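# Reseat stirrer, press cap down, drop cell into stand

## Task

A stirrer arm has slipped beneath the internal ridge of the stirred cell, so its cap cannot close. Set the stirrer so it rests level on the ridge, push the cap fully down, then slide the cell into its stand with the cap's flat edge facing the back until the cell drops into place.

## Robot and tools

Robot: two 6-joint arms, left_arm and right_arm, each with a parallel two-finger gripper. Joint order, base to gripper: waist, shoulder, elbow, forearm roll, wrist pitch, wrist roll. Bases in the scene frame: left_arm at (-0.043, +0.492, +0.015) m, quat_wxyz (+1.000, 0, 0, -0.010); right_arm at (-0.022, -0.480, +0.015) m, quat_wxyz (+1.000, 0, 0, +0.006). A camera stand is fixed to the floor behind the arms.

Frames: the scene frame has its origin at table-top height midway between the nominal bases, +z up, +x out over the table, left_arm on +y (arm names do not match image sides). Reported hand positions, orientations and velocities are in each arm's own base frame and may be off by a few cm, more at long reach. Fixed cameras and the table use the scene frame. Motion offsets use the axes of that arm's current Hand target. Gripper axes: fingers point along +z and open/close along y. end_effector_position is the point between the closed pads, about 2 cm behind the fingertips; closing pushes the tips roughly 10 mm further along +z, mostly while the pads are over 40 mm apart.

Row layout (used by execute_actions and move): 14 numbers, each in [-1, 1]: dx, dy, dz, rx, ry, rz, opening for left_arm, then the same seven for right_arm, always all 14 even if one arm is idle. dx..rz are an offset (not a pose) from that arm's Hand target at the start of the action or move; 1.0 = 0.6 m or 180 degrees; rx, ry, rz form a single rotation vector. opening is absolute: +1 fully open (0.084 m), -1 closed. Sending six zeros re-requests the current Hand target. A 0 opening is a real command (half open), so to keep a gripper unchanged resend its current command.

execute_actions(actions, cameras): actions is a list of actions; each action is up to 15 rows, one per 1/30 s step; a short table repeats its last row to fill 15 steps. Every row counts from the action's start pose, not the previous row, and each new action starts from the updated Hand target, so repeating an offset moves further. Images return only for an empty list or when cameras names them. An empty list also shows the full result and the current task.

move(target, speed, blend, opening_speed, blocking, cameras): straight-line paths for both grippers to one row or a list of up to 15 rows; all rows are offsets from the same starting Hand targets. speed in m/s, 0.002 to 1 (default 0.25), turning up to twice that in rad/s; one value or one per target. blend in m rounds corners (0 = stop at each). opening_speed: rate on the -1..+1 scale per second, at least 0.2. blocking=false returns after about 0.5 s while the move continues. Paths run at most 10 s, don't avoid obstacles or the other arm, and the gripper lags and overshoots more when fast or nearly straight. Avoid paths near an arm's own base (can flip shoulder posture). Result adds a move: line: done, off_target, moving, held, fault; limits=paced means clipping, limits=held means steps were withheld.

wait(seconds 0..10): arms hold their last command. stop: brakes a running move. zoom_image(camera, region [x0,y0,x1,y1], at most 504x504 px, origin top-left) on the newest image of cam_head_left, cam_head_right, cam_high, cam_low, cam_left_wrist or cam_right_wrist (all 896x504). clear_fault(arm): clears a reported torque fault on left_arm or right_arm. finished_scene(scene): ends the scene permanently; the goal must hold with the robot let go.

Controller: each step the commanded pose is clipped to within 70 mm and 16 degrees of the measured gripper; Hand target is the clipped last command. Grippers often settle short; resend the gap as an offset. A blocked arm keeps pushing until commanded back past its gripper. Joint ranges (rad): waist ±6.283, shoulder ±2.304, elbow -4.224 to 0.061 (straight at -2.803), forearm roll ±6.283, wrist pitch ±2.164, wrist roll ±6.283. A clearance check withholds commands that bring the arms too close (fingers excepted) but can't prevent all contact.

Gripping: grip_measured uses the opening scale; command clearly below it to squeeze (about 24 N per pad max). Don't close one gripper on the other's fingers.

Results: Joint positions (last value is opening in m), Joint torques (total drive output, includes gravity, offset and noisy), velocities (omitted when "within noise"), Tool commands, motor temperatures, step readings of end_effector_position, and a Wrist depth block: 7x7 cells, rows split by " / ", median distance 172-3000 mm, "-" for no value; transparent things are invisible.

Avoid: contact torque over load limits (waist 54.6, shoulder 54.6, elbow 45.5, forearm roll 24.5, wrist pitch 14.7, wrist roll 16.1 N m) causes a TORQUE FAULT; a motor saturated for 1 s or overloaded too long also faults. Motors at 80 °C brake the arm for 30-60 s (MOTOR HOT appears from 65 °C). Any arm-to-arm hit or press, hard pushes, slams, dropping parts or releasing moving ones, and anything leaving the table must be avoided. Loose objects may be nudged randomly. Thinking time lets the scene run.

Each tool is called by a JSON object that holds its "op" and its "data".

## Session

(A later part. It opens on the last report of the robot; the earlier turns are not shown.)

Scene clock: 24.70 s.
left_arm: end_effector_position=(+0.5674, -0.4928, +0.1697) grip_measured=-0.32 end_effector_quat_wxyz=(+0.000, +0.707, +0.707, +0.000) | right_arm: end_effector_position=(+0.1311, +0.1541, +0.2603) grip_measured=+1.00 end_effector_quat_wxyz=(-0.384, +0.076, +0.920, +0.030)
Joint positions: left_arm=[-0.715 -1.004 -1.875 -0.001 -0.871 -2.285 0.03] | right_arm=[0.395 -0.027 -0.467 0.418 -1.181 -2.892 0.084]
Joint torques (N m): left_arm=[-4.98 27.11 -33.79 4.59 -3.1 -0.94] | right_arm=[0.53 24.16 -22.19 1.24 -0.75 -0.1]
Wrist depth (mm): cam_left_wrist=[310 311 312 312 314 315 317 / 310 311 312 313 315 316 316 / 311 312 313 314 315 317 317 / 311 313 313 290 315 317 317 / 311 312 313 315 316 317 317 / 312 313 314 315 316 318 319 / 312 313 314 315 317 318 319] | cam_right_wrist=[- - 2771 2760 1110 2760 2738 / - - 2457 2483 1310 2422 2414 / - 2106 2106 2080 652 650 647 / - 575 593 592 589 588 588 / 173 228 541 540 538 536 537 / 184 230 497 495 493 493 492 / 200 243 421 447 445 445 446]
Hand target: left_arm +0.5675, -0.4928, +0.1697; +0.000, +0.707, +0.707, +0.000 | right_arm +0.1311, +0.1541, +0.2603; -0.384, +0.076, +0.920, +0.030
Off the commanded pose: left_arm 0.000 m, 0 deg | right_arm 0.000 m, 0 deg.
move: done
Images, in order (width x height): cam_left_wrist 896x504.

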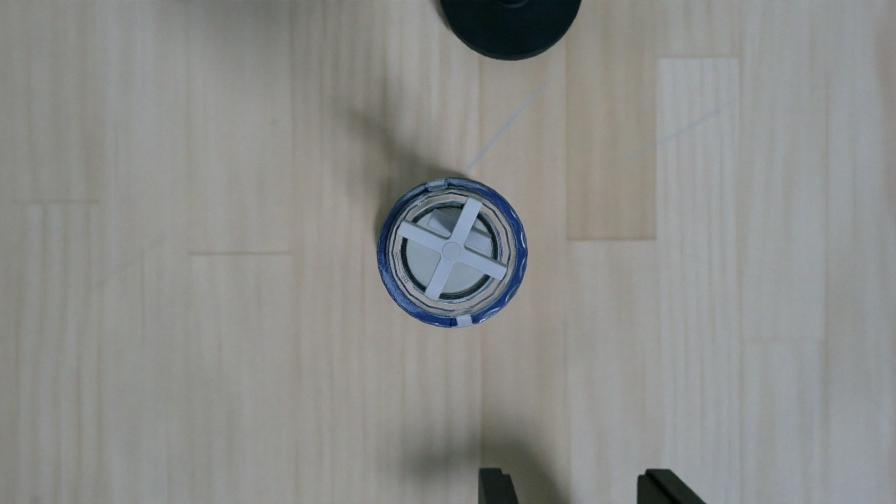

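{"op": "move", "data": {"target": [0.227,0,0.065,0,0.25,0,-0.3,0,0,0,0,0,0,1], "cameras": ["cam_left_wrist"]}}

{"op": "zoom_image", "data": {"camera": "cam_left_wrist", "region": [370, 160, 536, 326]}}

Scene clock: 28.17 s.
left_arm: end_effector_position=(+0.5674, -0.3567, +0.1306) grip_measured=-0.32 end_effector_quat_wxyz=(-0.270, +0.653, +0.653, +0.270) | right_arm: end_effector_position=(+0.1311, +0.1541, +0.2603) grip_measured=+1.00 end_effector_quat_wxyz=(-0.384, +0.076, +0.920, +0.030)
Joint positions: left_arm=[-0.751 -1.227 -2.021 0.55 -1.418 -2.586 0.03] | right_arm=[0.395 -0.027 -0.467 0.418 -1.181 -2.892 0.084]
Joint torques (N m): left_arm=[0.29 32.18 -32.63 4.41 -4.66 -1.06] | right_arm=[-0.27 24.03 -22.33 0.96 -0.74 -0.08]
Wrist depth (mm): cam_left_wrist=[586 590 592 602 606 607 614 / 497 501 503 506 508 514 517 / 431 447 450 451 455 456 461 / 391 392 394 397 398 402 403 / 358 351 361 362 365 366 368 / 322 324 324 327 328 329 330 / 300 300 302 303 305 305 306] | cam_right_wrist=[- - 2782 2793 1108 2805 2717 / - - 2501 2448 1310 2439 2431 / - 2125 2087 2087 651 649 647 / - 578 590 591 588 589 586 / 173 229 540 539 537 537 536 / 184 230 496 494 495 493 492 / 200 243 421 447 448 445 444]
Hand target: left_arm +0.5674, -0.3567, +0.1306; -0.270, +0.653, +0.653, +0.270 | right_arm +0.1311, +0.1541, +0.2603; -0.384, +0.076, +0.920, +0.030
Off the commanded pose: left_arm 0.000 m, 0 deg | right_arm 0.000 m, 0 deg.
move: done
Images, in order (width x height): cam_left_wrist 896x504.

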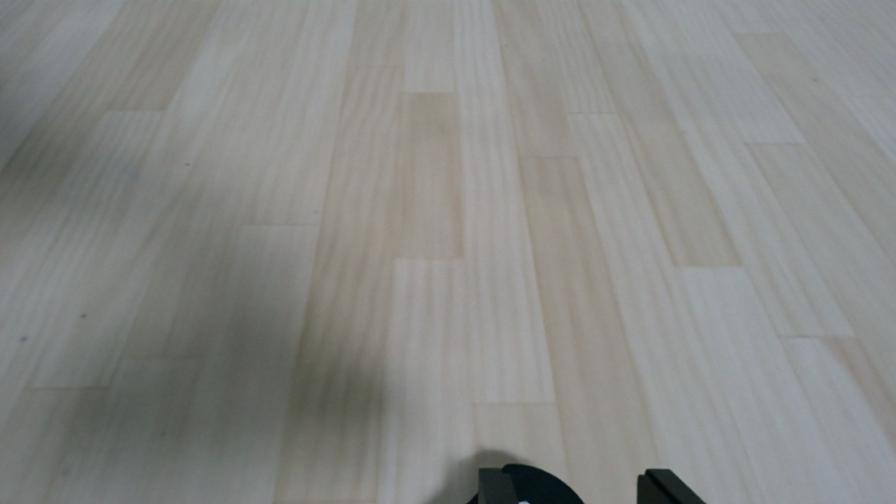

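Scaled by 3.036.

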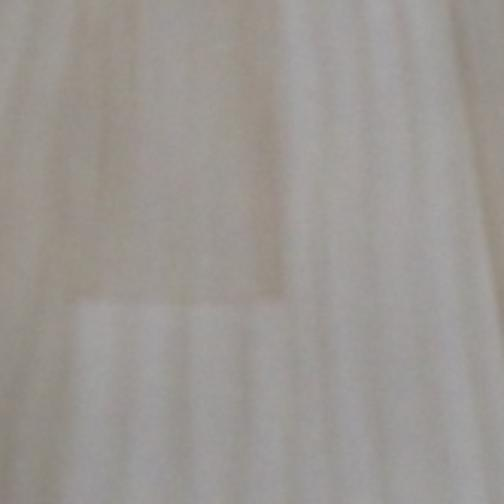

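{"op": "move", "data": {"target": [0.027,0,-0.118,0,-0.472,0,-0.3,0,0,0,0,0,0,1], "cameras": ["cam_left_wrist"], "speed": 0.6}}

{"op": "zoom_image", "data": {"camera": "cam_left_wrist", "region": [350, 150, 556, 356]}}

Scene clock: 31.03 s.
left_arm: end_effector_position=(+0.5674, -0.3952, +0.1920) grip_measured=-0.32 end_effector_quat_wxyz=(+0.242, +0.664, +0.665, -0.242) | right_arm: end_effector_position=(+0.1311, +0.1541, +0.2603) grip_measured=+1.00 end_effector_quat_wxyz=(-0.384, +0.076, +0.920, +0.030)
Joint positions: left_arm=[-0.397 -0.725 -1.297 -1.235 -0.679 -0.922 0.03] | right_arm=[0.395 -0.027 -0.467 0.418 -1.181 -2.892 0.084]
Joint torques (N m): left_arm=[4.52 38.79 -15.92 -2.63 -3.92 0.54] | right_arm=[-0.02 23.35 -22.25 0.96 -0.7 -0.1]
Wrist depth (mm): cam_left_wrist=[270 271 272 267 272 273 274 / 289 290 290 285 292 292 293 / 318 319 311 286 320 321 322 / 343 344 345 338 347 348 348 / 383 374 387 385 388 388 391 / 422 424 425 426 429 429 429 / 485 487 471 474 461 477 494] | cam_right_wrist=[- - 2863 2782 1114 2771 2717 / - - 2483 2397 1305 2439 2381 / - 2087 2099 2125 652 650 649 / - 575 591 591 590 589 587 / 173 228 542 540 540 536 535 / 184 230 497 495 493 492 492 / 200 243 422 447 448 445 444]
Hand target: left_arm +0.5675, -0.3952, +0.1921; +0.242, +0.664, +0.664, -0.242 | right_arm +0.1311, +0.1541, +0.2603; -0.384, +0.076, +0.920, +0.030
Off the commanded pose: left_arm 0.000 m, 0 deg | right_arm 0.000 m, 0 deg.
move: done; limits=paced
Images, in order (width x height): cam_left_wrist 896x504.

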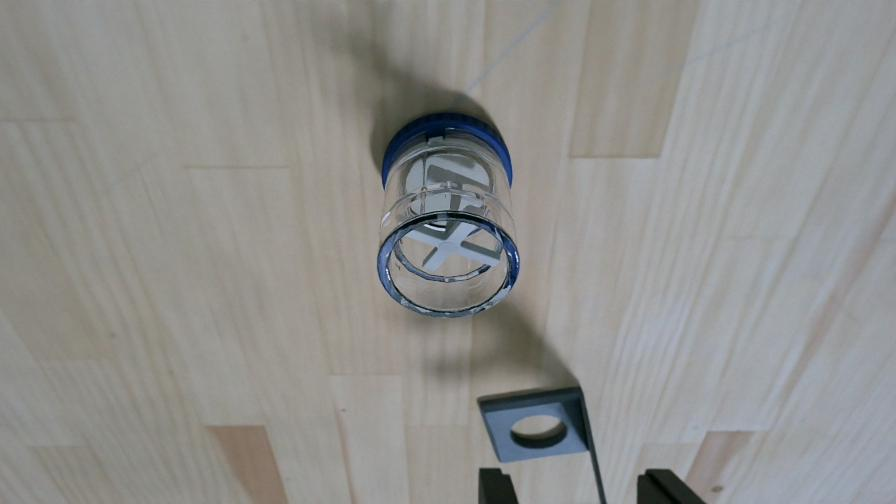

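Scaled by 2.447.

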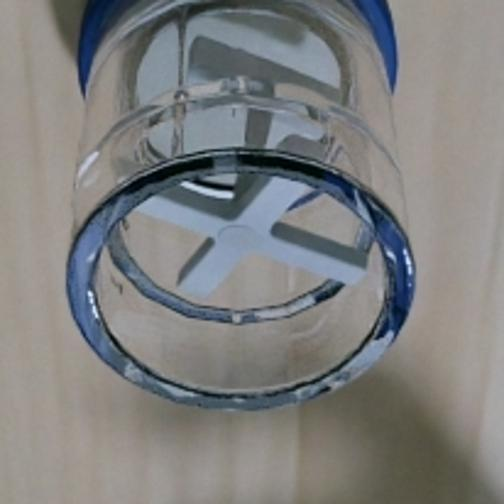

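{"op": "move", "data": {"target": [0.0177,-0.046,0.12,0,0.2222,0,-0.3,0,0,0,0,0,0,1]}}

{"op": "move", "data": {"target": [0,0,0,0,0,0.139,-0.72,0,0,0,0,0,0,1], "cameras": ["cam_left_wrist"]}}

Scene clock: 34.57 s.
left_arm: end_effector_position=(+0.5398, -0.4334, +0.1301) grip_measured=-0.32 end_effector_quat_wxyz=(+0.000, +0.707, +0.707, +0.000) | right_arm: end_effector_position=(+0.1311, +0.1541, +0.2603) grip_measured=+1.00 end_effector_quat_wxyz=(-0.384, +0.076, +0.920, +0.030)
Joint positions: left_arm=[-0.676 -0.898 -1.59 -0.001 -0.692 -2.247 0.03] | right_arm=[0.395 -0.027 -0.467 0.418 -1.181 -2.892 0.084]
Joint torques (N m): left_arm=[-7.12 25.08 -33.06 4.43 -3.09 -1.29] | right_arm=[0 23.69 -22.59 1.21 -0.68 -0.12]
Wrist depth (mm): cam_left_wrist=[271 271 273 274 256 276 277 / 272 272 273 273 256 276 277 / 271 272 273 275 275 277 278 / 272 273 274 274 275 277 278 / 272 273 274 275 276 277 278 / 273 274 274 275 264 277 279 / 273 274 275 276 277 278 279] | cam_right_wrist=[- - 2805 2771 1117 2771 2738 / - - 2448 2439 1297 2457 2448 / - 2125 2106 2112 652 651 647 / - 573 594 591 590 587 586 / 173 228 540 538 537 536 536 / 184 230 496 495 493 492 490 / 200 243 422 447 446 445 444]
Hand target: left_arm +0.5398, -0.4334, +0.1301; +0.000, +0.707, +0.707, +0.000 | right_arm +0.1311, +0.1541, +0.2603; -0.384, +0.076, +0.920, +0.030
Off the commanded pose: left_arm 0.000 m, 0 deg | right_arm 0.000 m, 0 deg.
move: done

Scene clock: 36.03 s.
left_arm: end_effector_position=(+0.5398, -0.4334, +0.1301) grip_measured=-0.74 end_effector_quat_wxyz=(+0.000, +0.843, +0.537, +0.000) | right_arm: end_effector_position=(+0.1311, +0.1541, +0.2603) grip_measured=+1.00 end_effector_quat_wxyz=(-0.384, +0.076, +0.920, +0.030)
Joint positions: left_arm=[-0.676 -0.898 -1.59 0 -0.692 -1.81 0.011] | right_arm=[0.395 -0.027 -0.467 0.418 -1.181 -2.892 0.084]
Joint torques (N m): left_arm=[6.24 34.65 -23.22 -2.84 0.4 0.48] | right_arm=[0.16 23.11 -22.64 1.14 -0.61 -0.07]
Wrist depth (mm): cam_left_wrist=[271 272 273 255 275 276 277 / 271 272 273 255 276 277 278 / 271 272 273 274 276 277 279 / 271 273 273 274 276 277 278 / 272 273 274 275 276 278 279 / 272 273 275 275 276 278 279 / 273 274 275 275 276 279 279] | cam_right_wrist=[- - 2828 2793 1116 2816 2717 / - - 2457 2414 1302 2414 2405 / - 2106 2068 2099 650 649 646 / - 576 593 590 587 587 589 / 173 228 540 540 537 538 536 / 184 230 497 496 493 492 493 / 200 243 421 446 447 445 445]
Hand target: left_arm +0.5398, -0.4334, +0.1301; +0.000, +0.843, +0.537, +0.000 | right_arm +0.1311, +0.1541, +0.2603; -0.384, +0.076, +0.920, +0.030
Off the commanded pose: left_arm 0.000 m, 0 deg | right_arm 0.000 m, 0 deg.
move: done
Images, in order (width x height): cam_left_wrist 896x504.

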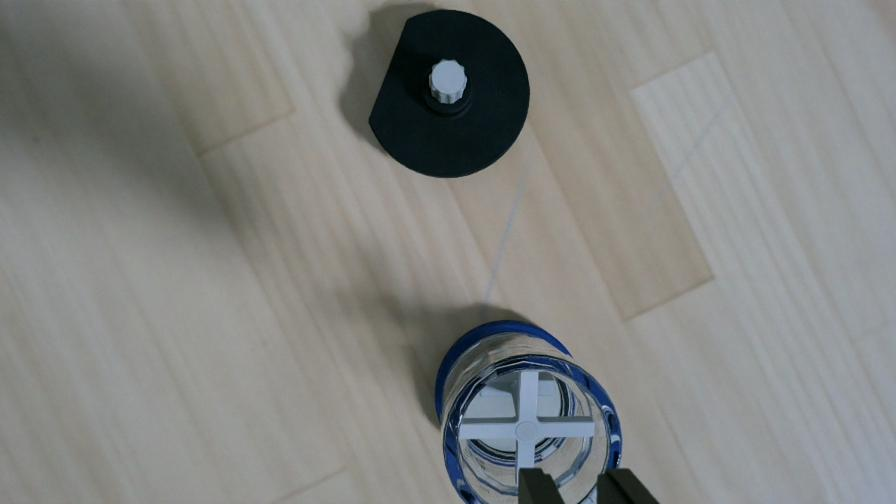

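{"op": "move", "data": {"target": [0,-0.004,0.055,0,0,0,-0.72,0,0,0,0,0,0,1], "speed": 0.1, "cameras": ["cam_left_wrist","cam_low"]}}

{"op": "zoom_image", "data": {"camera": "cam_low", "region": [380, 200, 500, 320]}}

Scene clock: 37.83 s.
left_arm: end_effector_position=(+0.5376, -0.4323, +0.0971) grip_measured=-0.74 end_effector_quat_wxyz=(+0.000, +0.843, +0.537, +0.000) | right_arm: end_effector_position=(+0.1311, +0.1541, +0.2603) grip_measured=+1.00 end_effector_quat_wxyz=(-0.384, +0.076, +0.920, +0.030)
Joint positions: left_arm=[-0.677 -0.941 -1.581 -0.001 -0.64 -1.811 0.011] | right_arm=[0.395 -0.027 -0.467 0.418 -1.181 -2.892 0.084]
Joint torques (N m): left_arm=[-5.65 23.07 -25.42 -2.23 2.74 -1.05] | right_arm=[0.25 23.56 -22.32 1.08 -0.75 -0.16]
Wrist depth (mm): cam_left_wrist=[238 239 240 222 242 243 244 / 239 240 240 223 242 243 245 / 239 240 241 242 243 243 244 / 239 240 241 242 243 244 245 / 240 240 241 242 243 244 245 / 240 240 242 242 227 244 245 / 240 241 242 242 221 245 246] | cam_right_wrist=[- - 2816 2839 1114 2738 2706 / - - 2422 2448 1307 2422 2422 / - 2125 2112 2093 652 650 647 / - 575 591 590 590 588 588 / 173 228 540 539 538 537 535 / 184 230 496 496 494 492 491 / 200 243 421 448 446 446 445]
Hand target: left_arm +0.5377, -0.4324, +0.0971; +0.000, +0.843, +0.537, +0.000 | right_arm +0.1311, +0.1541, +0.2603; -0.384, +0.076, +0.920, +0.030
Off the commanded pose: left_arm 0.000 m, 0 deg | right_arm 0.000 m, 0 deg.
move: done
Images, in order (width x height): cam_low 896x504, cam_left_wrist 896x504.

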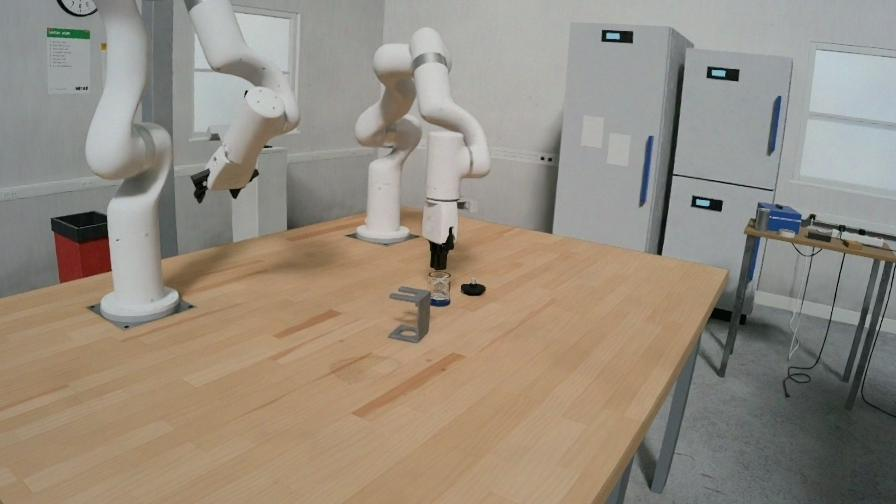

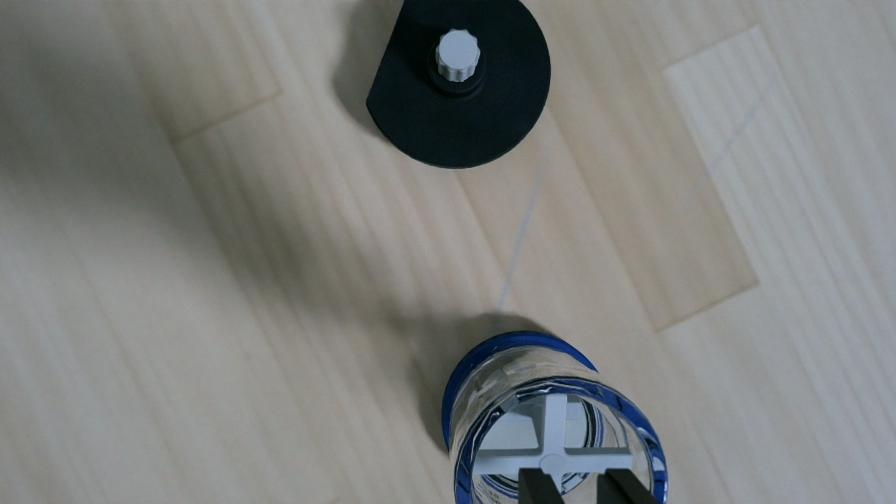

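Scaled by 4.200.

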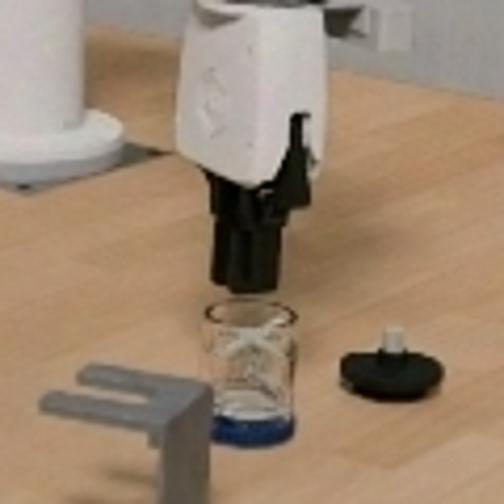

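{"op": "move", "data": {"target": [0.002,0,0.028,0,0,0,-0.72,0,0,0,0,0,0,1], "speed": 0.06, "cameras": ["cam_left_wrist","cam_low"]}}

{"op": "zoom_image", "data": {"camera": "cam_low", "region": [400, 230, 480, 310]}}

{"op": "zoom_image", "data": {"camera": "cam_left_wrist", "region": [440, 300, 700, 504]}}

Scene clock: 39.17 s.
left_arm: end_effector_position=(+0.5382, -0.4313, +0.0804) grip_measured=-0.74 end_effector_quat_wxyz=(+0.000, +0.843, +0.537, +0.000) | right_arm: end_effector_position=(+0.1311, +0.1541, +0.2603) grip_measured=+1.00 end_effector_quat_wxyz=(-0.384, +0.076, +0.920, +0.030)
Joint positions: left_arm=[-0.676 -0.966 -1.583 -0.001 -0.617 -1.809 0.011] | right_arm=[0.395 -0.027 -0.467 0.418 -1.181 -2.892 0.084]
Joint torques (N m): left_arm=[5.44 25.98 -31.41 -2.63 2.7 0.55] | right_arm=[-0.55 23.45 -22.1 1.01 -0.69 -0.2]
Wrist depth (mm): cam_left_wrist=[222 223 224 205 225 226 227 / 222 223 223 206 225 226 228 / 222 223 224 225 226 226 228 / 223 223 224 225 226 227 228 / 223 224 224 226 226 228 228 / 223 223 225 225 210 227 228 / 223 224 225 225 215 228 229] | cam_right_wrist=[- - 2828 2771 1107 2828 2717 / - - 2431 2422 1315 2405 2448 / - 2093 2093 2112 650 652 649 / - 573 594 588 590 590 588 / 173 228 541 540 536 535 536 / 184 230 496 495 494 494 491 / 200 243 422 447 446 446 445]
Hand target: left_arm +0.5382, -0.4313, +0.0803; +0.000, +0.843, +0.537, +0.000 | right_arm +0.1311, +0.1541, +0.2603; -0.384, +0.076, +0.920, +0.030
Off the commanded pose: left_arm 0.000 m, 0 deg | right_arm 0.000 m, 0 deg.
move: done
Images, in order (width x height): cam_low 896x504, cam_left_wrist 896x504.

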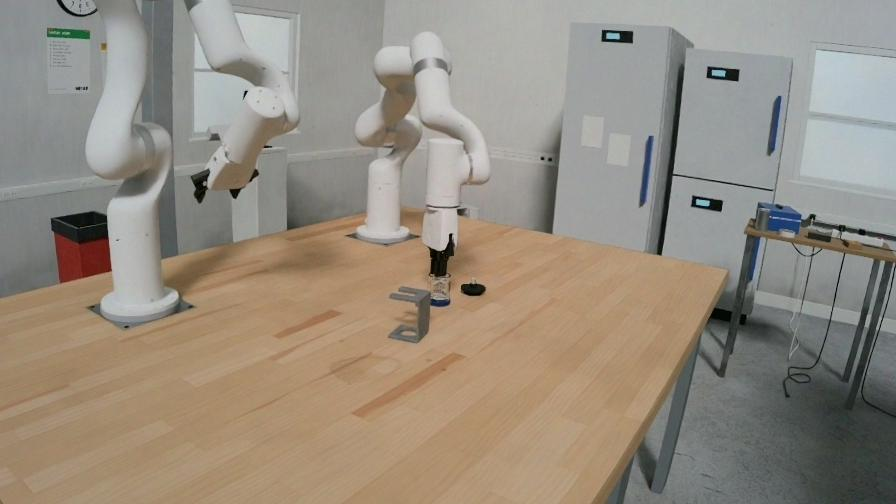

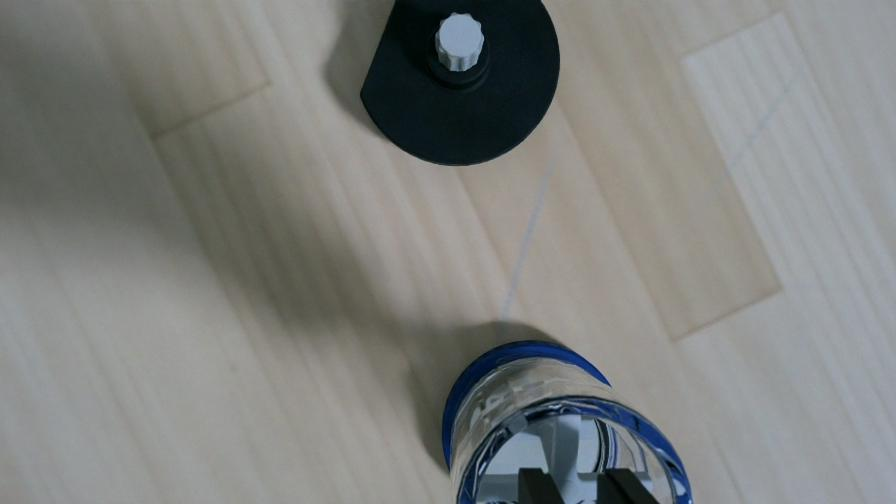

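Scaled by 6.300.

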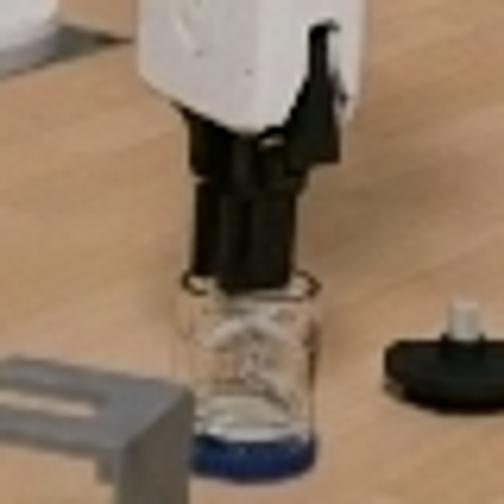

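Scaled by 1.938.

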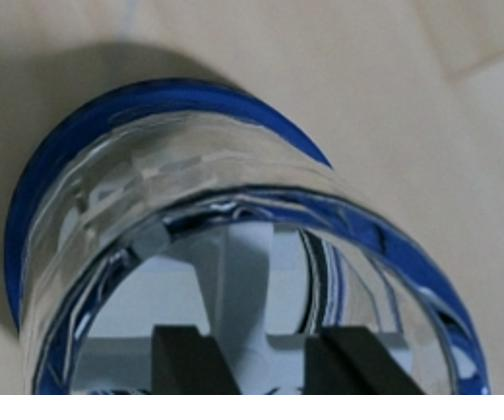

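{"op": "move", "data": {"target": [0,0,0.008,0,0,0,-0.72,0,0,0,0,0,0,1], "speed": 0.03}}

{"op": "move", "data": {"target": [0,0,0.005,0,0,0,-0.72,0,0,0,0,0,0,1], "speed": 0.02}}

{"op": "move", "data": {"target": [0,0,0.005,0,0,0,-0.72,0,0,0,0,0,0,1], "speed": 0.02, "cameras": ["cam_left_wrist","cam_low"]}}

{"op": "zoom_image", "data": {"camera": "cam_low", "region": [400, 230, 480, 310]}}

{"op": "zoom_image", "data": {"camera": "cam_left_wrist", "region": [440, 300, 700, 504]}}

Scene clock: 40.57 s.
left_arm: end_effector_position=(+0.5382, -0.4313, +0.0756) grip_measured=-0.74 end_effector_quat_wxyz=(+0.000, +0.843, +0.537, +0.000) | right_arm: end_effector_position=(+0.1311, +0.1541, +0.2603) grip_measured=+1.00 end_effector_quat_wxyz=(-0.384, +0.076, +0.920, +0.030)
Joint positions: left_arm=[-0.675 -0.974 -1.584 -0.001 -0.611 -1.809 0.011] | right_arm=[0.395 -0.027 -0.467 0.418 -1.181 -2.892 0.084]
Joint torques (N m): left_arm=[3.43 27.49 -30.18 -3.16 2.89 0.6] | right_arm=[-0.75 24.24 -22.17 1.15 -0.69 -0.2]
Wrist depth (mm): cam_left_wrist=[217 218 219 201 220 222 223 / 218 218 219 201 221 222 222 / 218 219 219 220 221 222 223 / 218 218 219 220 221 222 223 / 218 219 220 221 222 223 223 / 218 219 220 221 205 223 224 / 219 220 220 221 210 223 224] | cam_right_wrist=[- - 2782 2805 1119 2738 2696 / - - 2448 2405 1297 2439 2405 / - 2099 2106 2087 649 652 647 / - 574 592 589 591 586 587 / 173 228 540 539 538 536 536 / 184 230 497 494 493 494 492 / 200 243 421 448 446 446 444]
Hand target: left_arm +0.5382, -0.4313, +0.0755; +0.000, +0.843, +0.537, +0.000 | right_arm +0.1311, +0.1541, +0.2603; -0.384, +0.076, +0.920, +0.030
Off the commanded pose: left_arm 0.000 m, 0 deg | right_arm 0.000 m, 0 deg.
move: done

Scene clock: 41.27 s.
left_arm: end_effector_position=(+0.5382, -0.4313, +0.0726) grip_measured=-0.74 end_effector_quat_wxyz=(+0.000, +0.843, +0.537, +0.000) | right_arm: end_effector_position=(+0.1311, +0.1541, +0.2603) grip_measured=+1.00 end_effector_quat_wxyz=(-0.384, +0.076, +0.920, +0.030)
Joint positions: left_arm=[-0.675 -0.979 -1.585 -0.001 -0.607 -1.809 0.011] | right_arm=[0.395 -0.027 -0.467 0.418 -1.181 -2.892 0.084]
Joint torques (N m): left_arm=[5.21 26.7 -31.99 -3.34 2.73 0.48] | right_arm=[0.18 23.81 -22.13 1.04 -0.76 -0.08]
Wrist depth (mm): cam_left_wrist=[214 215 216 198 217 219 219 / 214 215 216 198 218 219 220 / 215 215 216 217 218 219 220 / 215 216 216 217 218 219 220 / 215 216 216 218 218 219 220 / 215 216 217 217 204 219 220 / 216 217 217 217 207 220 220] | cam_right_wrist=[- - 2782 2793 1107 2805 2706 / - - 2422 2405 1307 2405 2422 / - 2087 2080 2099 650 650 647 / - 574 593 590 591 586 588 / 173 228 540 539 538 536 533 / 184 230 497 495 494 494 492 / 200 243 422 448 446 447 446]
Hand target: left_arm +0.5382, -0.4313, +0.0725; +0.000, +0.843, +0.537, +0.000 | right_arm +0.1311, +0.1541, +0.2603; -0.384, +0.076, +0.920, +0.030
Off the commanded pose: left_arm 0.000 m, 0 deg | right_arm 0.000 m, 0 deg.
move: done

Scene clock: 41.97 s.
left_arm: end_effector_position=(+0.5382, -0.4313, +0.0696) grip_measured=-0.74 end_effector_quat_wxyz=(+0.000, +0.843, +0.537, +0.000) | right_arm: end_effector_position=(+0.1311, +0.1541, +0.2603) grip_measured=+1.00 end_effector_quat_wxyz=(-0.384, +0.076, +0.920, +0.030)
Joint positions: left_arm=[-0.675 -0.984 -1.586 -0.001 -0.603 -1.809 0.011] | right_arm=[0.395 -0.027 -0.467 0.418 -1.181 -2.892 0.084]
Joint torques (N m): left_arm=[3.69 26.74 -32.15 -3.2 2.72 0.52] | right_arm=[-0.01 22.71 -21.71 1.42 -0.74 -0.1]
Wrist depth (mm): cam_left_wrist=[212 212 213 195 215 215 217 / 211 212 213 195 215 216 216 / 212 212 213 214 215 216 217 / 212 212 214 214 215 216 217 / 212 213 214 214 215 216 218 / 212 213 213 214 199 217 218 / 213 213 214 214 204 217 218] | cam_right_wrist=[- - 2782 2771 1108 2782 2685 / - - 2439 2457 1305 2414 2414 / - 2093 2093 2087 653 650 648 / - 577 591 593 589 588 588 / 173 228 542 539 538 537 534 / 184 230 496 494 493 492 491 / 200 243 421 447 446 444 444]
Hand target: left_arm +0.5382, -0.4313, +0.0695; +0.000, +0.843, +0.537, +0.000 | right_arm +0.1311, +0.1541, +0.2603; -0.384, +0.076, +0.920, +0.030
Off the commanded pose: left_arm 0.000 m, 0 deg | right_arm 0.000 m, 0 deg.
move: done
Images, in order (width x height): cam_low 896x504, cam_left_wrist 896x504.

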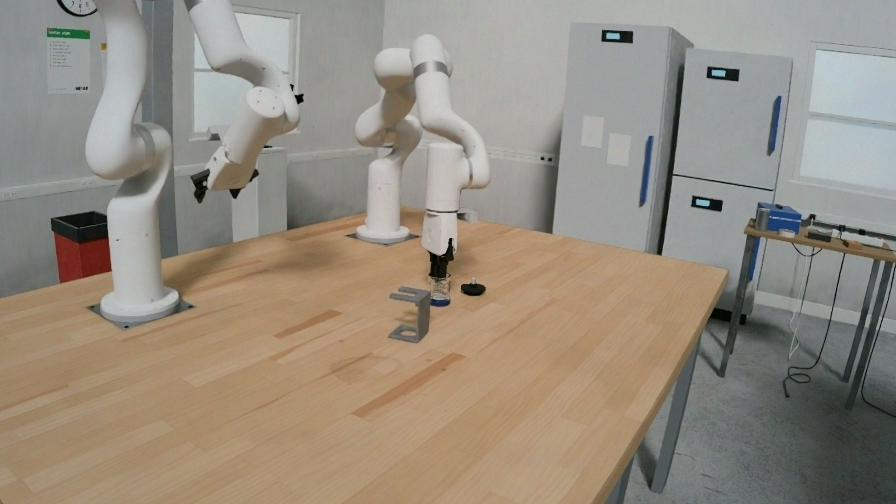

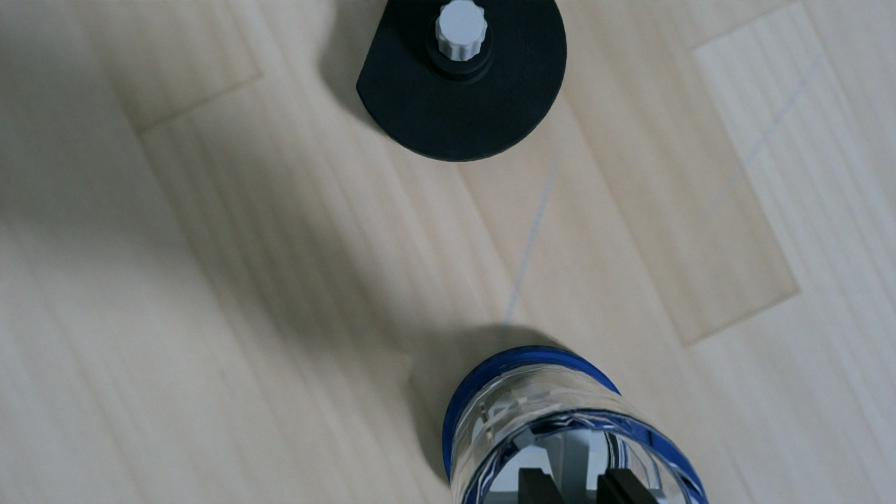

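Scaled by 6.300.

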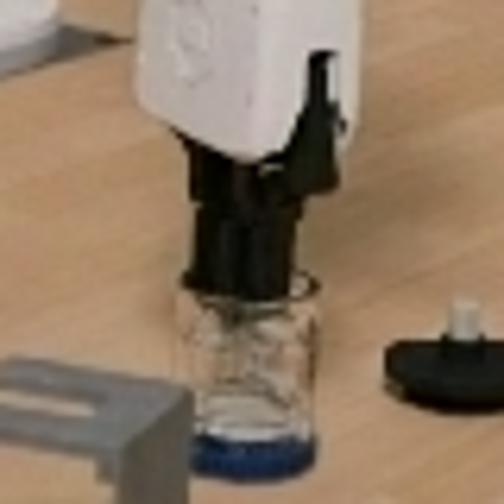

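Scaled by 1.938.

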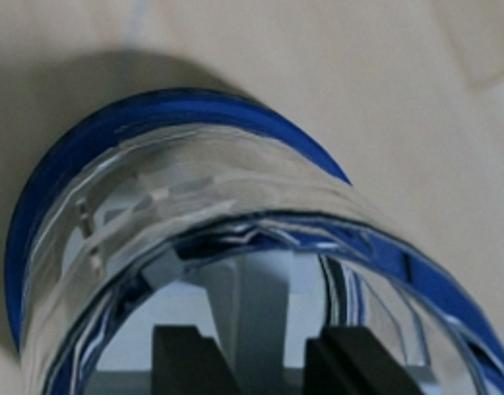

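{"op": "move", "data": {"target": [0,0,0.005,0,0,0,-0.72,0,0,0,0,0,0,1], "speed": 0.02}}

{"op": "move", "data": {"target": [0,0,0.0035,0,0,0,-0.72,0,0,0,0,0,0,1], "speed": 0.02}}

{"op": "move", "data": {"target": [0,0,0.0025,0,0,0,-0.72,0,0,0,0,0,0,1], "speed": 0.02}}

Scene clock: 43.07 s.
left_arm: end_effector_position=(+0.5384, -0.4315, +0.0674) grip_measured=-0.74 end_effector_quat_wxyz=(+0.000, +0.843, +0.537, +0.000) | right_arm: end_effector_position=(+0.1311, +0.1541, +0.2603) grip_measured=+1.00 end_effector_quat_wxyz=(-0.384, +0.076, +0.920, +0.030)
Joint positions: left_arm=[-0.675 -0.987 -1.587 -0.001 -0.599 -1.809 0.011] | right_arm=[0.395 -0.027 -0.467 0.418 -1.181 -2.892 0.084]
Joint torques (N m): left_arm=[0.86 3.46 -13.35 -2.9 8.3 0.61] | right_arm=[-0.74 22.77 -22.18 0.99 -0.69 -0.17]
Wrist depth (mm): cam_left_wrist=[209 210 211 193 213 214 215 / 210 210 211 193 213 214 215 / 210 210 211 213 213 214 215 / 210 211 212 213 214 215 215 / 210 211 212 213 214 215 215 / 211 211 212 213 200 215 216 / 211 211 212 213 202 215 216] | cam_right_wrist=[- - 2816 2771 1107 2782 2675 / - - 2414 2448 1312 2465 2431 / - 2074 2099 2099 653 649 649 / - 576 593 592 588 588 586 / 173 228 540 538 537 538 534 / 183 230 495 495 494 493 490 / 200 243 423 448 446 445 444]
Hand target: left_arm +0.5382, -0.4313, +0.0665; +0.000, +0.843, +0.537, +0.000 | right_arm +0.1311, +0.1541, +0.2603; -0.384, +0.076, +0.920, +0.030
Off the commanded pose: left_arm 0.001 m, 0 deg | right_arm 0.000 m, 0 deg.
move: done

Scene clock: 44.17 s.
left_arm: end_effector_position=(+0.5497, -0.4405, +0.1025) grip_measured=-0.74 end_effector_quat_wxyz=(+0.025, +0.843, +0.537, +0.008) | right_arm: end_effector_position=(+0.1311, +0.1541, +0.2603) grip_measured=+1.00 end_effector_quat_wxyz=(-0.384, +0.076, +0.920, +0.030)
Joint positions: left_arm=[-0.675 -0.937 -1.588 -0.001 -0.598 -1.809 0.011] | right_arm=[0.395 -0.027 -0.467 0.418 -1.181 -2.892 0.084]
Joint torques (N m): left_arm=[0.24 45.83 -24.28 0.65 1.72 -0.21] | right_arm=[-0.25 24.01 -21.89 1.14 -0.67 -0.16]
Wrist depth (mm): cam_left_wrist=[234 237 239 225 247 251 254 / 235 237 239 226 248 251 255 / 235 238 241 245 248 251 256 / 235 239 241 245 249 252 256 / 236 239 242 245 249 253 257 / 236 239 243 223 250 253 258 / 237 240 243 188 251 255 258] | cam_right_wrist=[- - 2839 2816 1108 2717 2706 / - - 2465 2422 1305 2422 2414 / - 2106 2119 2112 651 652 649 / - 575 594 592 590 589 587 / 173 228 539 540 537 536 536 / 184 230 496 494 494 492 491 / 200 243 421 446 447 447 445]
Hand target: left_arm +0.5497, -0.4405, +0.1025; +0.025, +0.843, +0.537, +0.008 (not the last commanded pose) | right_arm +0.1311, +0.1541, +0.2603; -0.384, +0.076, +0.920, +0.030
Tool commands: left_gripper/opening=-0.72 right_gripper/opening=+1.0
Off the commanded pose: left_arm 0.041 m, 3 deg | right_arm 0.000 m, 0 deg.
TORQUE FAULT: the external load on joint 2 (shoulder) of the left arm reached its load limit, and that arm stopped. The contact can be on any part of that arm beyond that joint, not only on its tool. A torque fault puts only its own arm into a fault stop. That arm's remaining commands of this call were not run. The hold on joint 2 (shoulder) of that arm was moved back by the arm itself, up to 3 degrees, as the stop began. That arm is still stopped at the end of this call. While its stop runs, that arm, its gripper or tool too, takes no new command.
CLEAR FAULT: the left arm stays stopped (state 4) until you call clear_fault(arm="left_arm").
End effector pose when the fault began: left_arm: position (+0.5388, -0.4318, +0.0668), quat_wxyz (+0.001, +0.843, +0.537, +0.000)
Joint positions when the fault began: left_arm=[-0.675 -0.989 -1.588 -0.001 -0.597 -1.809 0.011]
move: fault (left_arm)

not run: an earlier result of this reply reported a stop or a fault. Calls in your next reply go to the robot.

{"op": "clear_fault", "data": {"arm": "left_arm"}}

{"op": "move", "data": {"target": [0,0,0,0.0149,0.0076,0,-0.72,0,0,0,0,0,0,1], "cameras": ["cam_left_wrist"]}}

{"op": "zoom_image", "data": {"camera": "cam_left_wrist", "region": [440, 300, 700, 504]}}

Scene clock: 44.63 s.
left_arm: end_effector_position=(+0.5497, -0.4405, +0.1025) grip_measured=-0.74 end_effector_quat_wxyz=(+0.025, +0.843, +0.537, +0.008) | right_arm: end_effector_position=(+0.1311, +0.1541, +0.2603) grip_measured=+1.00 end_effector_quat_wxyz=(-0.384, +0.076, +0.920, +0.030)
Joint positions: left_arm=[-0.675 -0.937 -1.588 -0.001 -0.598 -1.809 0.011] | right_arm=[0.395 -0.027 -0.467 0.418 -1.181 -2.892 0.084]
Joint torques (N m): left_arm=[-0.92 45.67 -24.55 0.57 1.8 -0.24] | right_arm=[0.09 23.57 -22.16 0.93 -0.71 -0.22]
Wrist depth (mm): cam_left_wrist=[233 237 239 225 247 251 255 / 234 237 239 225 248 251 255 / 235 238 241 245 248 252 256 / 235 239 242 245 249 252 256 / 236 239 243 244 249 252 257 / 237 239 243 223 250 254 257 / 237 240 243 188 250 255 258] | cam_right_wrist=[- - 2793 2771 1119 2760 2696 / - - 2457 2422 1305 2431 2439 / - 2119 2093 2099 653 649 647 / - 578 591 591 589 589 585 / 173 229 540 539 539 535 535 / 184 230 496 496 494 492 493 / 200 243 422 447 445 444 445]
Hand target: left_arm +0.5497, -0.4405, +0.1025; +0.025, +0.843, +0.537, +0.008 (not the last commanded pose) | right_arm +0.1311, +0.1541, +0.2603; -0.384, +0.076, +0.920, +0.030
Tool commands: left_gripper/opening=-0.72 right_gripper/opening=+1.0
Off the commanded pose: left_arm 0.041 m, 3 deg | right_arm 0.000 m, 0 deg.
TORQUE FAULT, CONTINUED: the left arm's stop, for the torque fault of joint 2 (shoulder) that an earlier result reported, is over. The call counts as one of the actions that you can send in this scene. The hold on joint 2 (shoulder) of that arm was moved back by the arm itself, up to 3 degrees, as the stop began. That arm's target is now where it stood when the stop ended, not its last command. That arm keeps its grip as last carried out and accepts commands again: back off and push less far.
CLEAR FAULT: your call cleared the left arm's torque fault. If a joint's load stays at its limit, that arm stops again at once.

Scene clock: 45.50 s.
left_arm: end_effector_position=(+0.5497, -0.4405, +0.1025) grip_measured=-0.74 end_effector_quat_wxyz=(-0.001, +0.843, +0.537, +0.006) | right_arm: end_effector_position=(+0.1311, +0.1541, +0.2603) grip_measured=+1.00 end_effector_quat_wxyz=(-0.384, +0.076, +0.920, +0.030)
Joint positions: left_arm=[-0.68 -0.966 -1.641 0.019 -0.674 -1.829 0.011] | right_arm=[0.395 -0.027 -0.467 0.418 -1.181 -2.892 0.084]
Joint torques (N m): left_arm=[-6.97 25.58 -31.47 4.13 -3.06 -1.09] | right_arm=[-0.54 23.46 -22.19 1.18 -0.69 -0.07]
Wrist depth (mm): cam_left_wrist=[244 246 246 229 249 250 251 / 244 246 246 229 250 250 252 / 244 245 246 248 249 251 252 / 244 245 247 248 249 250 252 / 244 245 247 248 249 250 251 / 244 246 247 226 249 250 252 / 244 246 246 190 249 250 251] | cam_right_wrist=[- - 2816 2805 1114 2771 2717 / - - 2414 2474 1307 2414 2457 / - 2080 2125 2080 654 650 647 / - 575 593 592 589 588 585 / 173 228 540 540 538 535 535 / 184 230 497 495 495 492 492 / 200 244 423 447 447 446 444]
Hand target: left_arm +0.5497, -0.4405, +0.1025; -0.001, +0.843, +0.537, +0.006 | right_arm +0.1311, +0.1541, +0.2603; -0.384, +0.076, +0.920, +0.030
Off the commanded pose: left_arm 0.000 m, 0 deg | right_arm 0.000 m, 0 deg.
move: done
Images, in order (width x height): cam_left_wrist 896x504.

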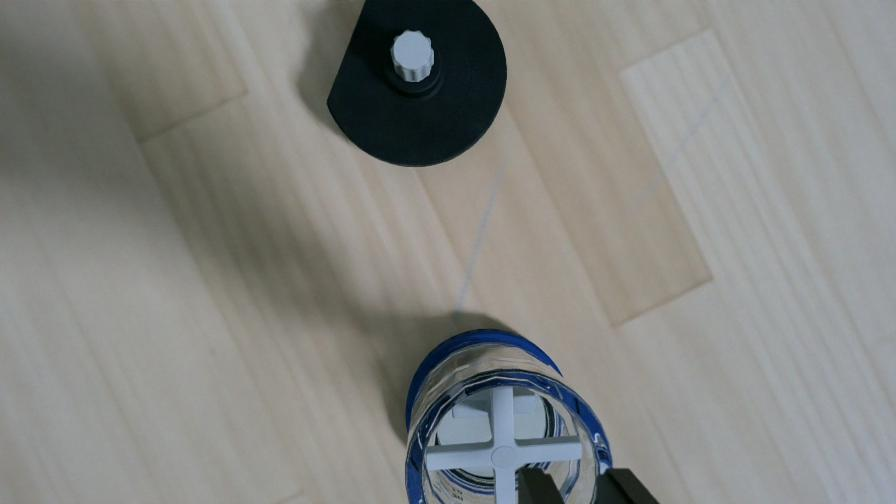

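Scaled by 1.938.

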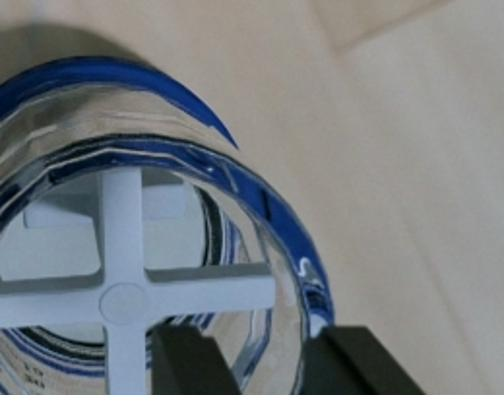

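{"op": "move", "data": {"target": [0.0092,-0.024,0.03,0.0015,-0.0036,0,-0.72,0,0,0,0,0,0,1], "speed": 0.1}}

{"op": "execute_actions", "data": {"actions": [], "cameras": ["cam_left_wrist","cam_low"]}}

{"op": "zoom_image", "data": {"camera": "cam_low", "region": [400, 230, 480, 310]}}

{"op": "zoom_image", "data": {"camera": "cam_left_wrist", "region": [440, 300, 700, 504]}}

Scene clock: 47.03 s.
left_arm: end_effector_position=(+0.5391, -0.4293, +0.0845) grip_measured=-0.74 end_effector_quat_wxyz=(+0.000, +0.843, +0.537, +0.000) | right_arm: end_effector_position=(+0.1311, +0.1541, +0.2603) grip_measured=+1.00 end_effector_quat_wxyz=(-0.384, +0.076, +0.920, +0.030)
Joint positions: left_arm=[-0.672 -0.959 -1.581 0 -0.623 -1.806 0.011] | right_arm=[0.395 -0.027 -0.467 0.418 -1.181 -2.892 0.084]
Joint torques (N m): left_arm=[6.86 45.81 -16.68 -3 2.66 0.34] | right_arm=[0.26 22.91 -22.17 1.3 -0.61 -0.26]
Wrist depth (mm): cam_left_wrist=[226 227 228 210 230 231 231 / 226 227 228 210 230 231 232 / 227 227 228 229 230 231 232 / 226 228 228 229 230 231 232 / 227 228 229 229 230 231 232 / 227 228 229 229 219 232 232 / 228 228 229 230 219 232 233] | cam_right_wrist=[- - 2863 2805 1114 2749 2696 / - - 2431 2457 1305 2422 2414 / - 2093 2106 2093 649 652 646 / - 573 593 592 591 589 586 / 173 228 540 538 537 537 535 / 184 230 497 495 493 493 491 / 200 243 421 448 447 445 443]
Hand target: left_arm +0.5391, -0.4293, +0.0845; +0.000, +0.843, +0.537, +0.000 | right_arm +0.1311, +0.1541, +0.2603; -0.384, +0.076, +0.920, +0.030
Off the commanded pose: left_arm 0.000 m, 0 deg | right_arm 0.000 m, 0 deg.
move: done

Scene clock: 47.03 s.
left_arm: end_effector_position=(+0.5391, -0.4293, +0.0845) grip_measured=-0.74 end_effector_quat_wxyz=(+0.000, +0.843, +0.537, +0.000) | right_arm: end_effector_position=(+0.1311, +0.1541, +0.2603) grip_measured=+1.00 end_effector_quat_wxyz=(-0.384, +0.076, +0.920, +0.030)
Joint positions: left_arm=[-0.672 -0.959 -1.581 0 -0.623 -1.806 0.011] | right_arm=[0.395 -0.027 -0.467 0.418 -1.181 -2.892 0.084]
Joint velocities: within noise
Joint torques (N m): left_arm=[6.86 45.81 -16.68 -3 2.66 0.34] | right_arm=[0.26 22.91 -22.17 1.3 -0.61 -0.26]
Motor temperatures (°C): left_arm=[27 30 30 32 32 36] | right_arm=[29 29 30 33 32 33]
Wrist depth (mm): cam_left_wrist=[226 227 228 210 230 231 231 / 226 227 228 210 230 231 232 / 227 227 228 229 230 231 232 / 226 228 228 229 230 231 232 / 227 228 229 229 230 231 232 / 227 228 229 229 219 232 232 / 228 228 229 230 219 232 233] | cam_right_wrist=[- - 2863 2805 1114 2749 2696 / - - 2431 2457 1305 2422 2414 / - 2093 2106 2093 649 652 646 / - 573 593 592 591 589 586 / 173 228 540 538 537 537 535 / 184 230 497 495 493 493 491 / 200 243 421 448 447 445 443]
Hand target: left_arm +0.5391, -0.4293, +0.0845; +0.000, +0.843, +0.537, +0.000 | right_arm +0.1311, +0.1541, +0.2603; -0.384, +0.076, +0.920, +0.030
Tool commands: left_gripper/opening=-0.72 right_gripper/opening=+1.0
Off the commanded pose: left_arm 0.000 m, 0 deg | right_arm 0.000 m, 0 deg.
Images, in order (width x height): cam_low 896x504, cam_left_wrist 896x504.

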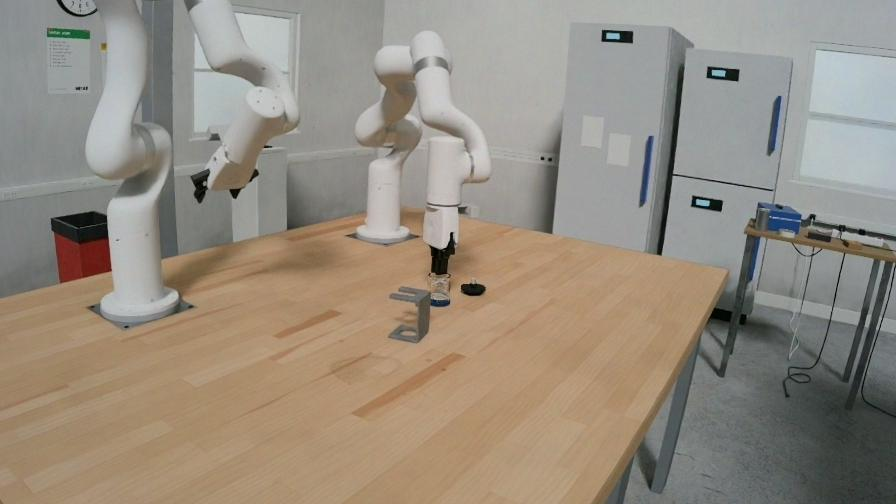

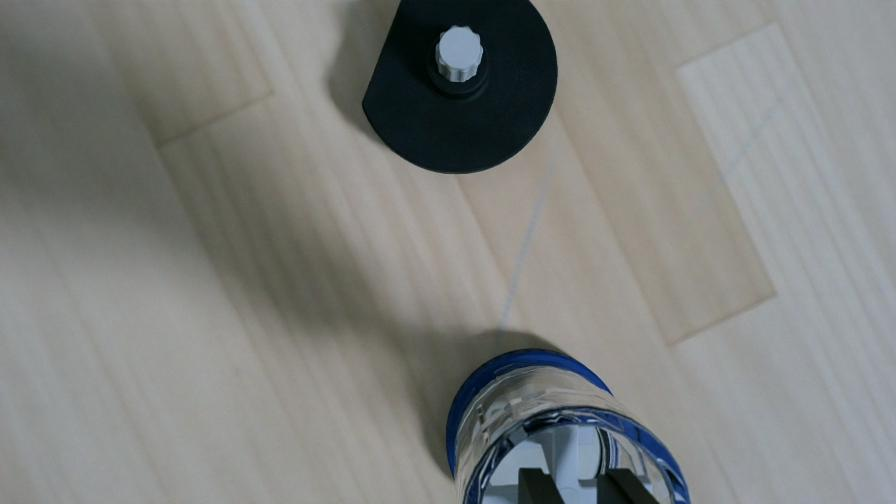

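Scaled by 6.300.

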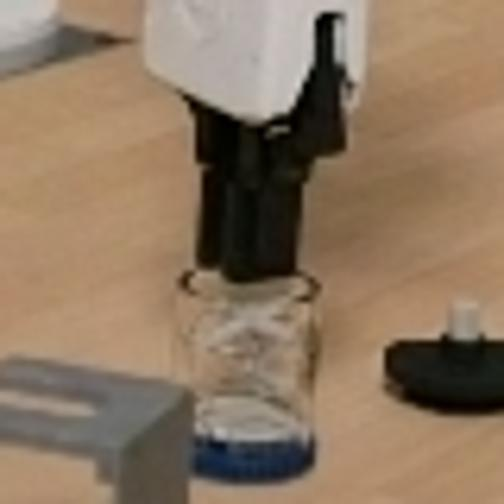

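Scaled by 1.938.

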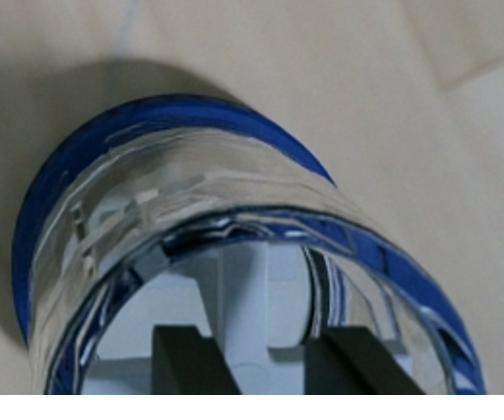

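{"op": "move", "data": {"target": [0,0,0.02,0,0,0,-0.72,0,0,0,0,0,0,1], "speed": 0.04}}

{"op": "move", "data": {"target": [0,0,0.006,0,0,0,-0.72,0,0,0,0,0,0,1], "speed": 0.02}}

Scene clock: 48.50 s.
left_arm: end_effector_position=(+0.5391, -0.4293, +0.0726) grip_measured=-0.74 end_effector_quat_wxyz=(+0.000, +0.843, +0.537, +0.000) | right_arm: end_effector_position=(+0.1311, +0.1541, +0.2603) grip_measured=+1.00 end_effector_quat_wxyz=(-0.384, +0.076, +0.920, +0.030)
Joint positions: left_arm=[-0.672 -0.978 -1.584 -0.001 -0.607 -1.806 0.011] | right_arm=[0.395 -0.027 -0.467 0.418 -1.181 -2.892 0.084]
Joint torques (N m): left_arm=[5.26 24.57 -31.71 -3.3 2.89 0.59] | right_arm=[0.69 23.52 -22.44 1.04 -0.61 -0.18]
Wrist depth (mm): cam_left_wrist=[215 215 216 197 217 218 219 / 214 215 215 198 218 219 219 / 215 215 216 218 218 219 220 / 215 216 217 217 218 219 220 / 215 216 216 217 218 219 220 / 215 216 217 217 206 220 220 / 216 217 217 218 197 220 221] | cam_right_wrist=[- - 2851 2771 1121 2749 2717 / - - 2431 2439 1302 2457 2397 / - 2087 2099 2080 651 654 649 / - 576 593 591 591 587 587 / 173 228 541 540 538 537 535 / 184 230 496 495 494 493 492 / 200 243 422 448 447 446 444]
Hand target: left_arm +0.5391, -0.4293, +0.0725; +0.000, +0.843, +0.537, +0.000 | right_arm +0.1311, +0.1541, +0.2603; -0.384, +0.076, +0.920, +0.030
Off the commanded pose: left_arm 0.000 m, 0 deg | right_arm 0.000 m, 0 deg.
move: done

Scene clock: 49.20 s.
left_arm: end_effector_position=(+0.5391, -0.4292, +0.0690) grip_measured=-0.74 end_effector_quat_wxyz=(+0.000, +0.843, +0.537, +0.000) | right_arm: end_effector_position=(+0.1311, +0.1541, +0.2603) grip_measured=+1.00 end_effector_quat_wxyz=(-0.384, +0.076, +0.920, +0.030)
Joint positions: left_arm=[-0.672 -0.984 -1.585 -0.001 -0.602 -1.806 0.011] | right_arm=[0.395 -0.027 -0.467 0.418 -1.181 -2.892 0.084]
Joint torques (N m): left_arm=[4.72 27.62 -31.15 -2.92 2.66 0.48] | right_arm=[-0.19 23.47 -22.12 1 -0.73 -0.09]
Wrist depth (mm): cam_left_wrist=[211 212 212 194 214 214 216 / 211 212 213 194 214 215 216 / 211 212 213 213 214 215 216 / 211 212 213 214 215 215 216 / 212 213 213 214 215 216 217 / 212 213 213 214 203 216 217 / 212 213 213 214 181 216 217] | cam_right_wrist=[- - 2816 2771 1107 2771 2727 / - - 2474 2439 1302 2389 2431 / - 2112 2112 2119 652 651 649 / - 575 592 592 588 589 587 / 173 228 541 540 537 535 535 / 184 231 496 494 492 493 492 / 200 243 422 448 446 446 444]
Hand target: left_arm +0.5391, -0.4293, +0.0689; +0.000, +0.843, +0.537, +0.000 | right_arm +0.1311, +0.1541, +0.2603; -0.384, +0.076, +0.920, +0.030
Off the commanded pose: left_arm 0.000 m, 0 deg | right_arm 0.000 m, 0 deg.
move: done

{"op": "move", "data": {"target": [0,0,0,0,0,0,-1,0,0,0,0,0,0,1], "opening_speed": 0.5, "cameras": ["cam_left_wrist"]}}

{"op": "zoom_image", "data": {"camera": "cam_left_wrist", "region": [440, 300, 700, 504]}}

Scene clock: 50.20 s.
left_arm: end_effector_position=(+0.5391, -0.4293, +0.0689) grip_measured=-0.90 end_effector_quat_wxyz=(+0.000, +0.843, +0.537, +0.000) | right_arm: end_effector_position=(+0.1311, +0.1541, +0.2603) grip_measured=+1.00 end_effector_quat_wxyz=(-0.384, +0.076, +0.920, +0.030)
Joint positions: left_arm=[-0.672 -0.984 -1.585 -0.001 -0.602 -1.806 0.005] | right_arm=[0.395 -0.027 -0.467 0.418 -1.181 -2.892 0.084]
Joint torques (N m): left_arm=[3.48 27.56 -29.96 -3.1 2.32 0.59] | right_arm=[-0.52 23.78 -22.41 1.17 -0.66 -0.22]
Wrist depth (mm): cam_left_wrist=[211 211 212 194 214 215 215 / 211 211 212 194 214 215 216 / 211 212 213 213 214 215 216 / 211 212 213 214 214 215 217 / 212 212 213 214 215 215 216 / 212 213 213 213 202 216 216 / 212 213 213 214 193 216 217] | cam_right_wrist=[- - 2793 2771 1108 2782 2717 / - - 2457 2474 1310 2448 2439 / - 2093 2093 2099 652 650 649 / - 575 592 592 588 588 587 / 173 228 541 540 538 536 535 / 184 230 496 496 494 493 493 / 200 243 422 447 446 445 446]
Hand target: left_arm +0.5391, -0.4293, +0.0689; +0.000, +0.843, +0.537, +0.000 | right_arm +0.1311, +0.1541, +0.2603; -0.384, +0.076, +0.920, +0.030
Off the commanded pose: left_arm 0.000 m, 0 deg | right_arm 0.000 m, 0 deg.
move: done
Images, in order (width x height): cam_left_wrist 896x504.

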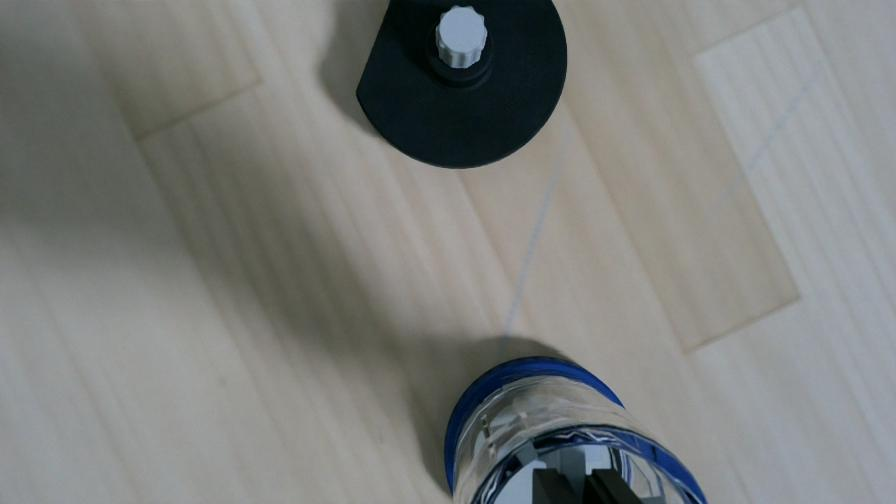

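Scaled by 1.938.

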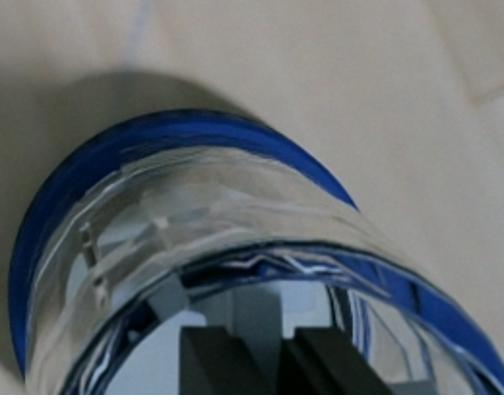

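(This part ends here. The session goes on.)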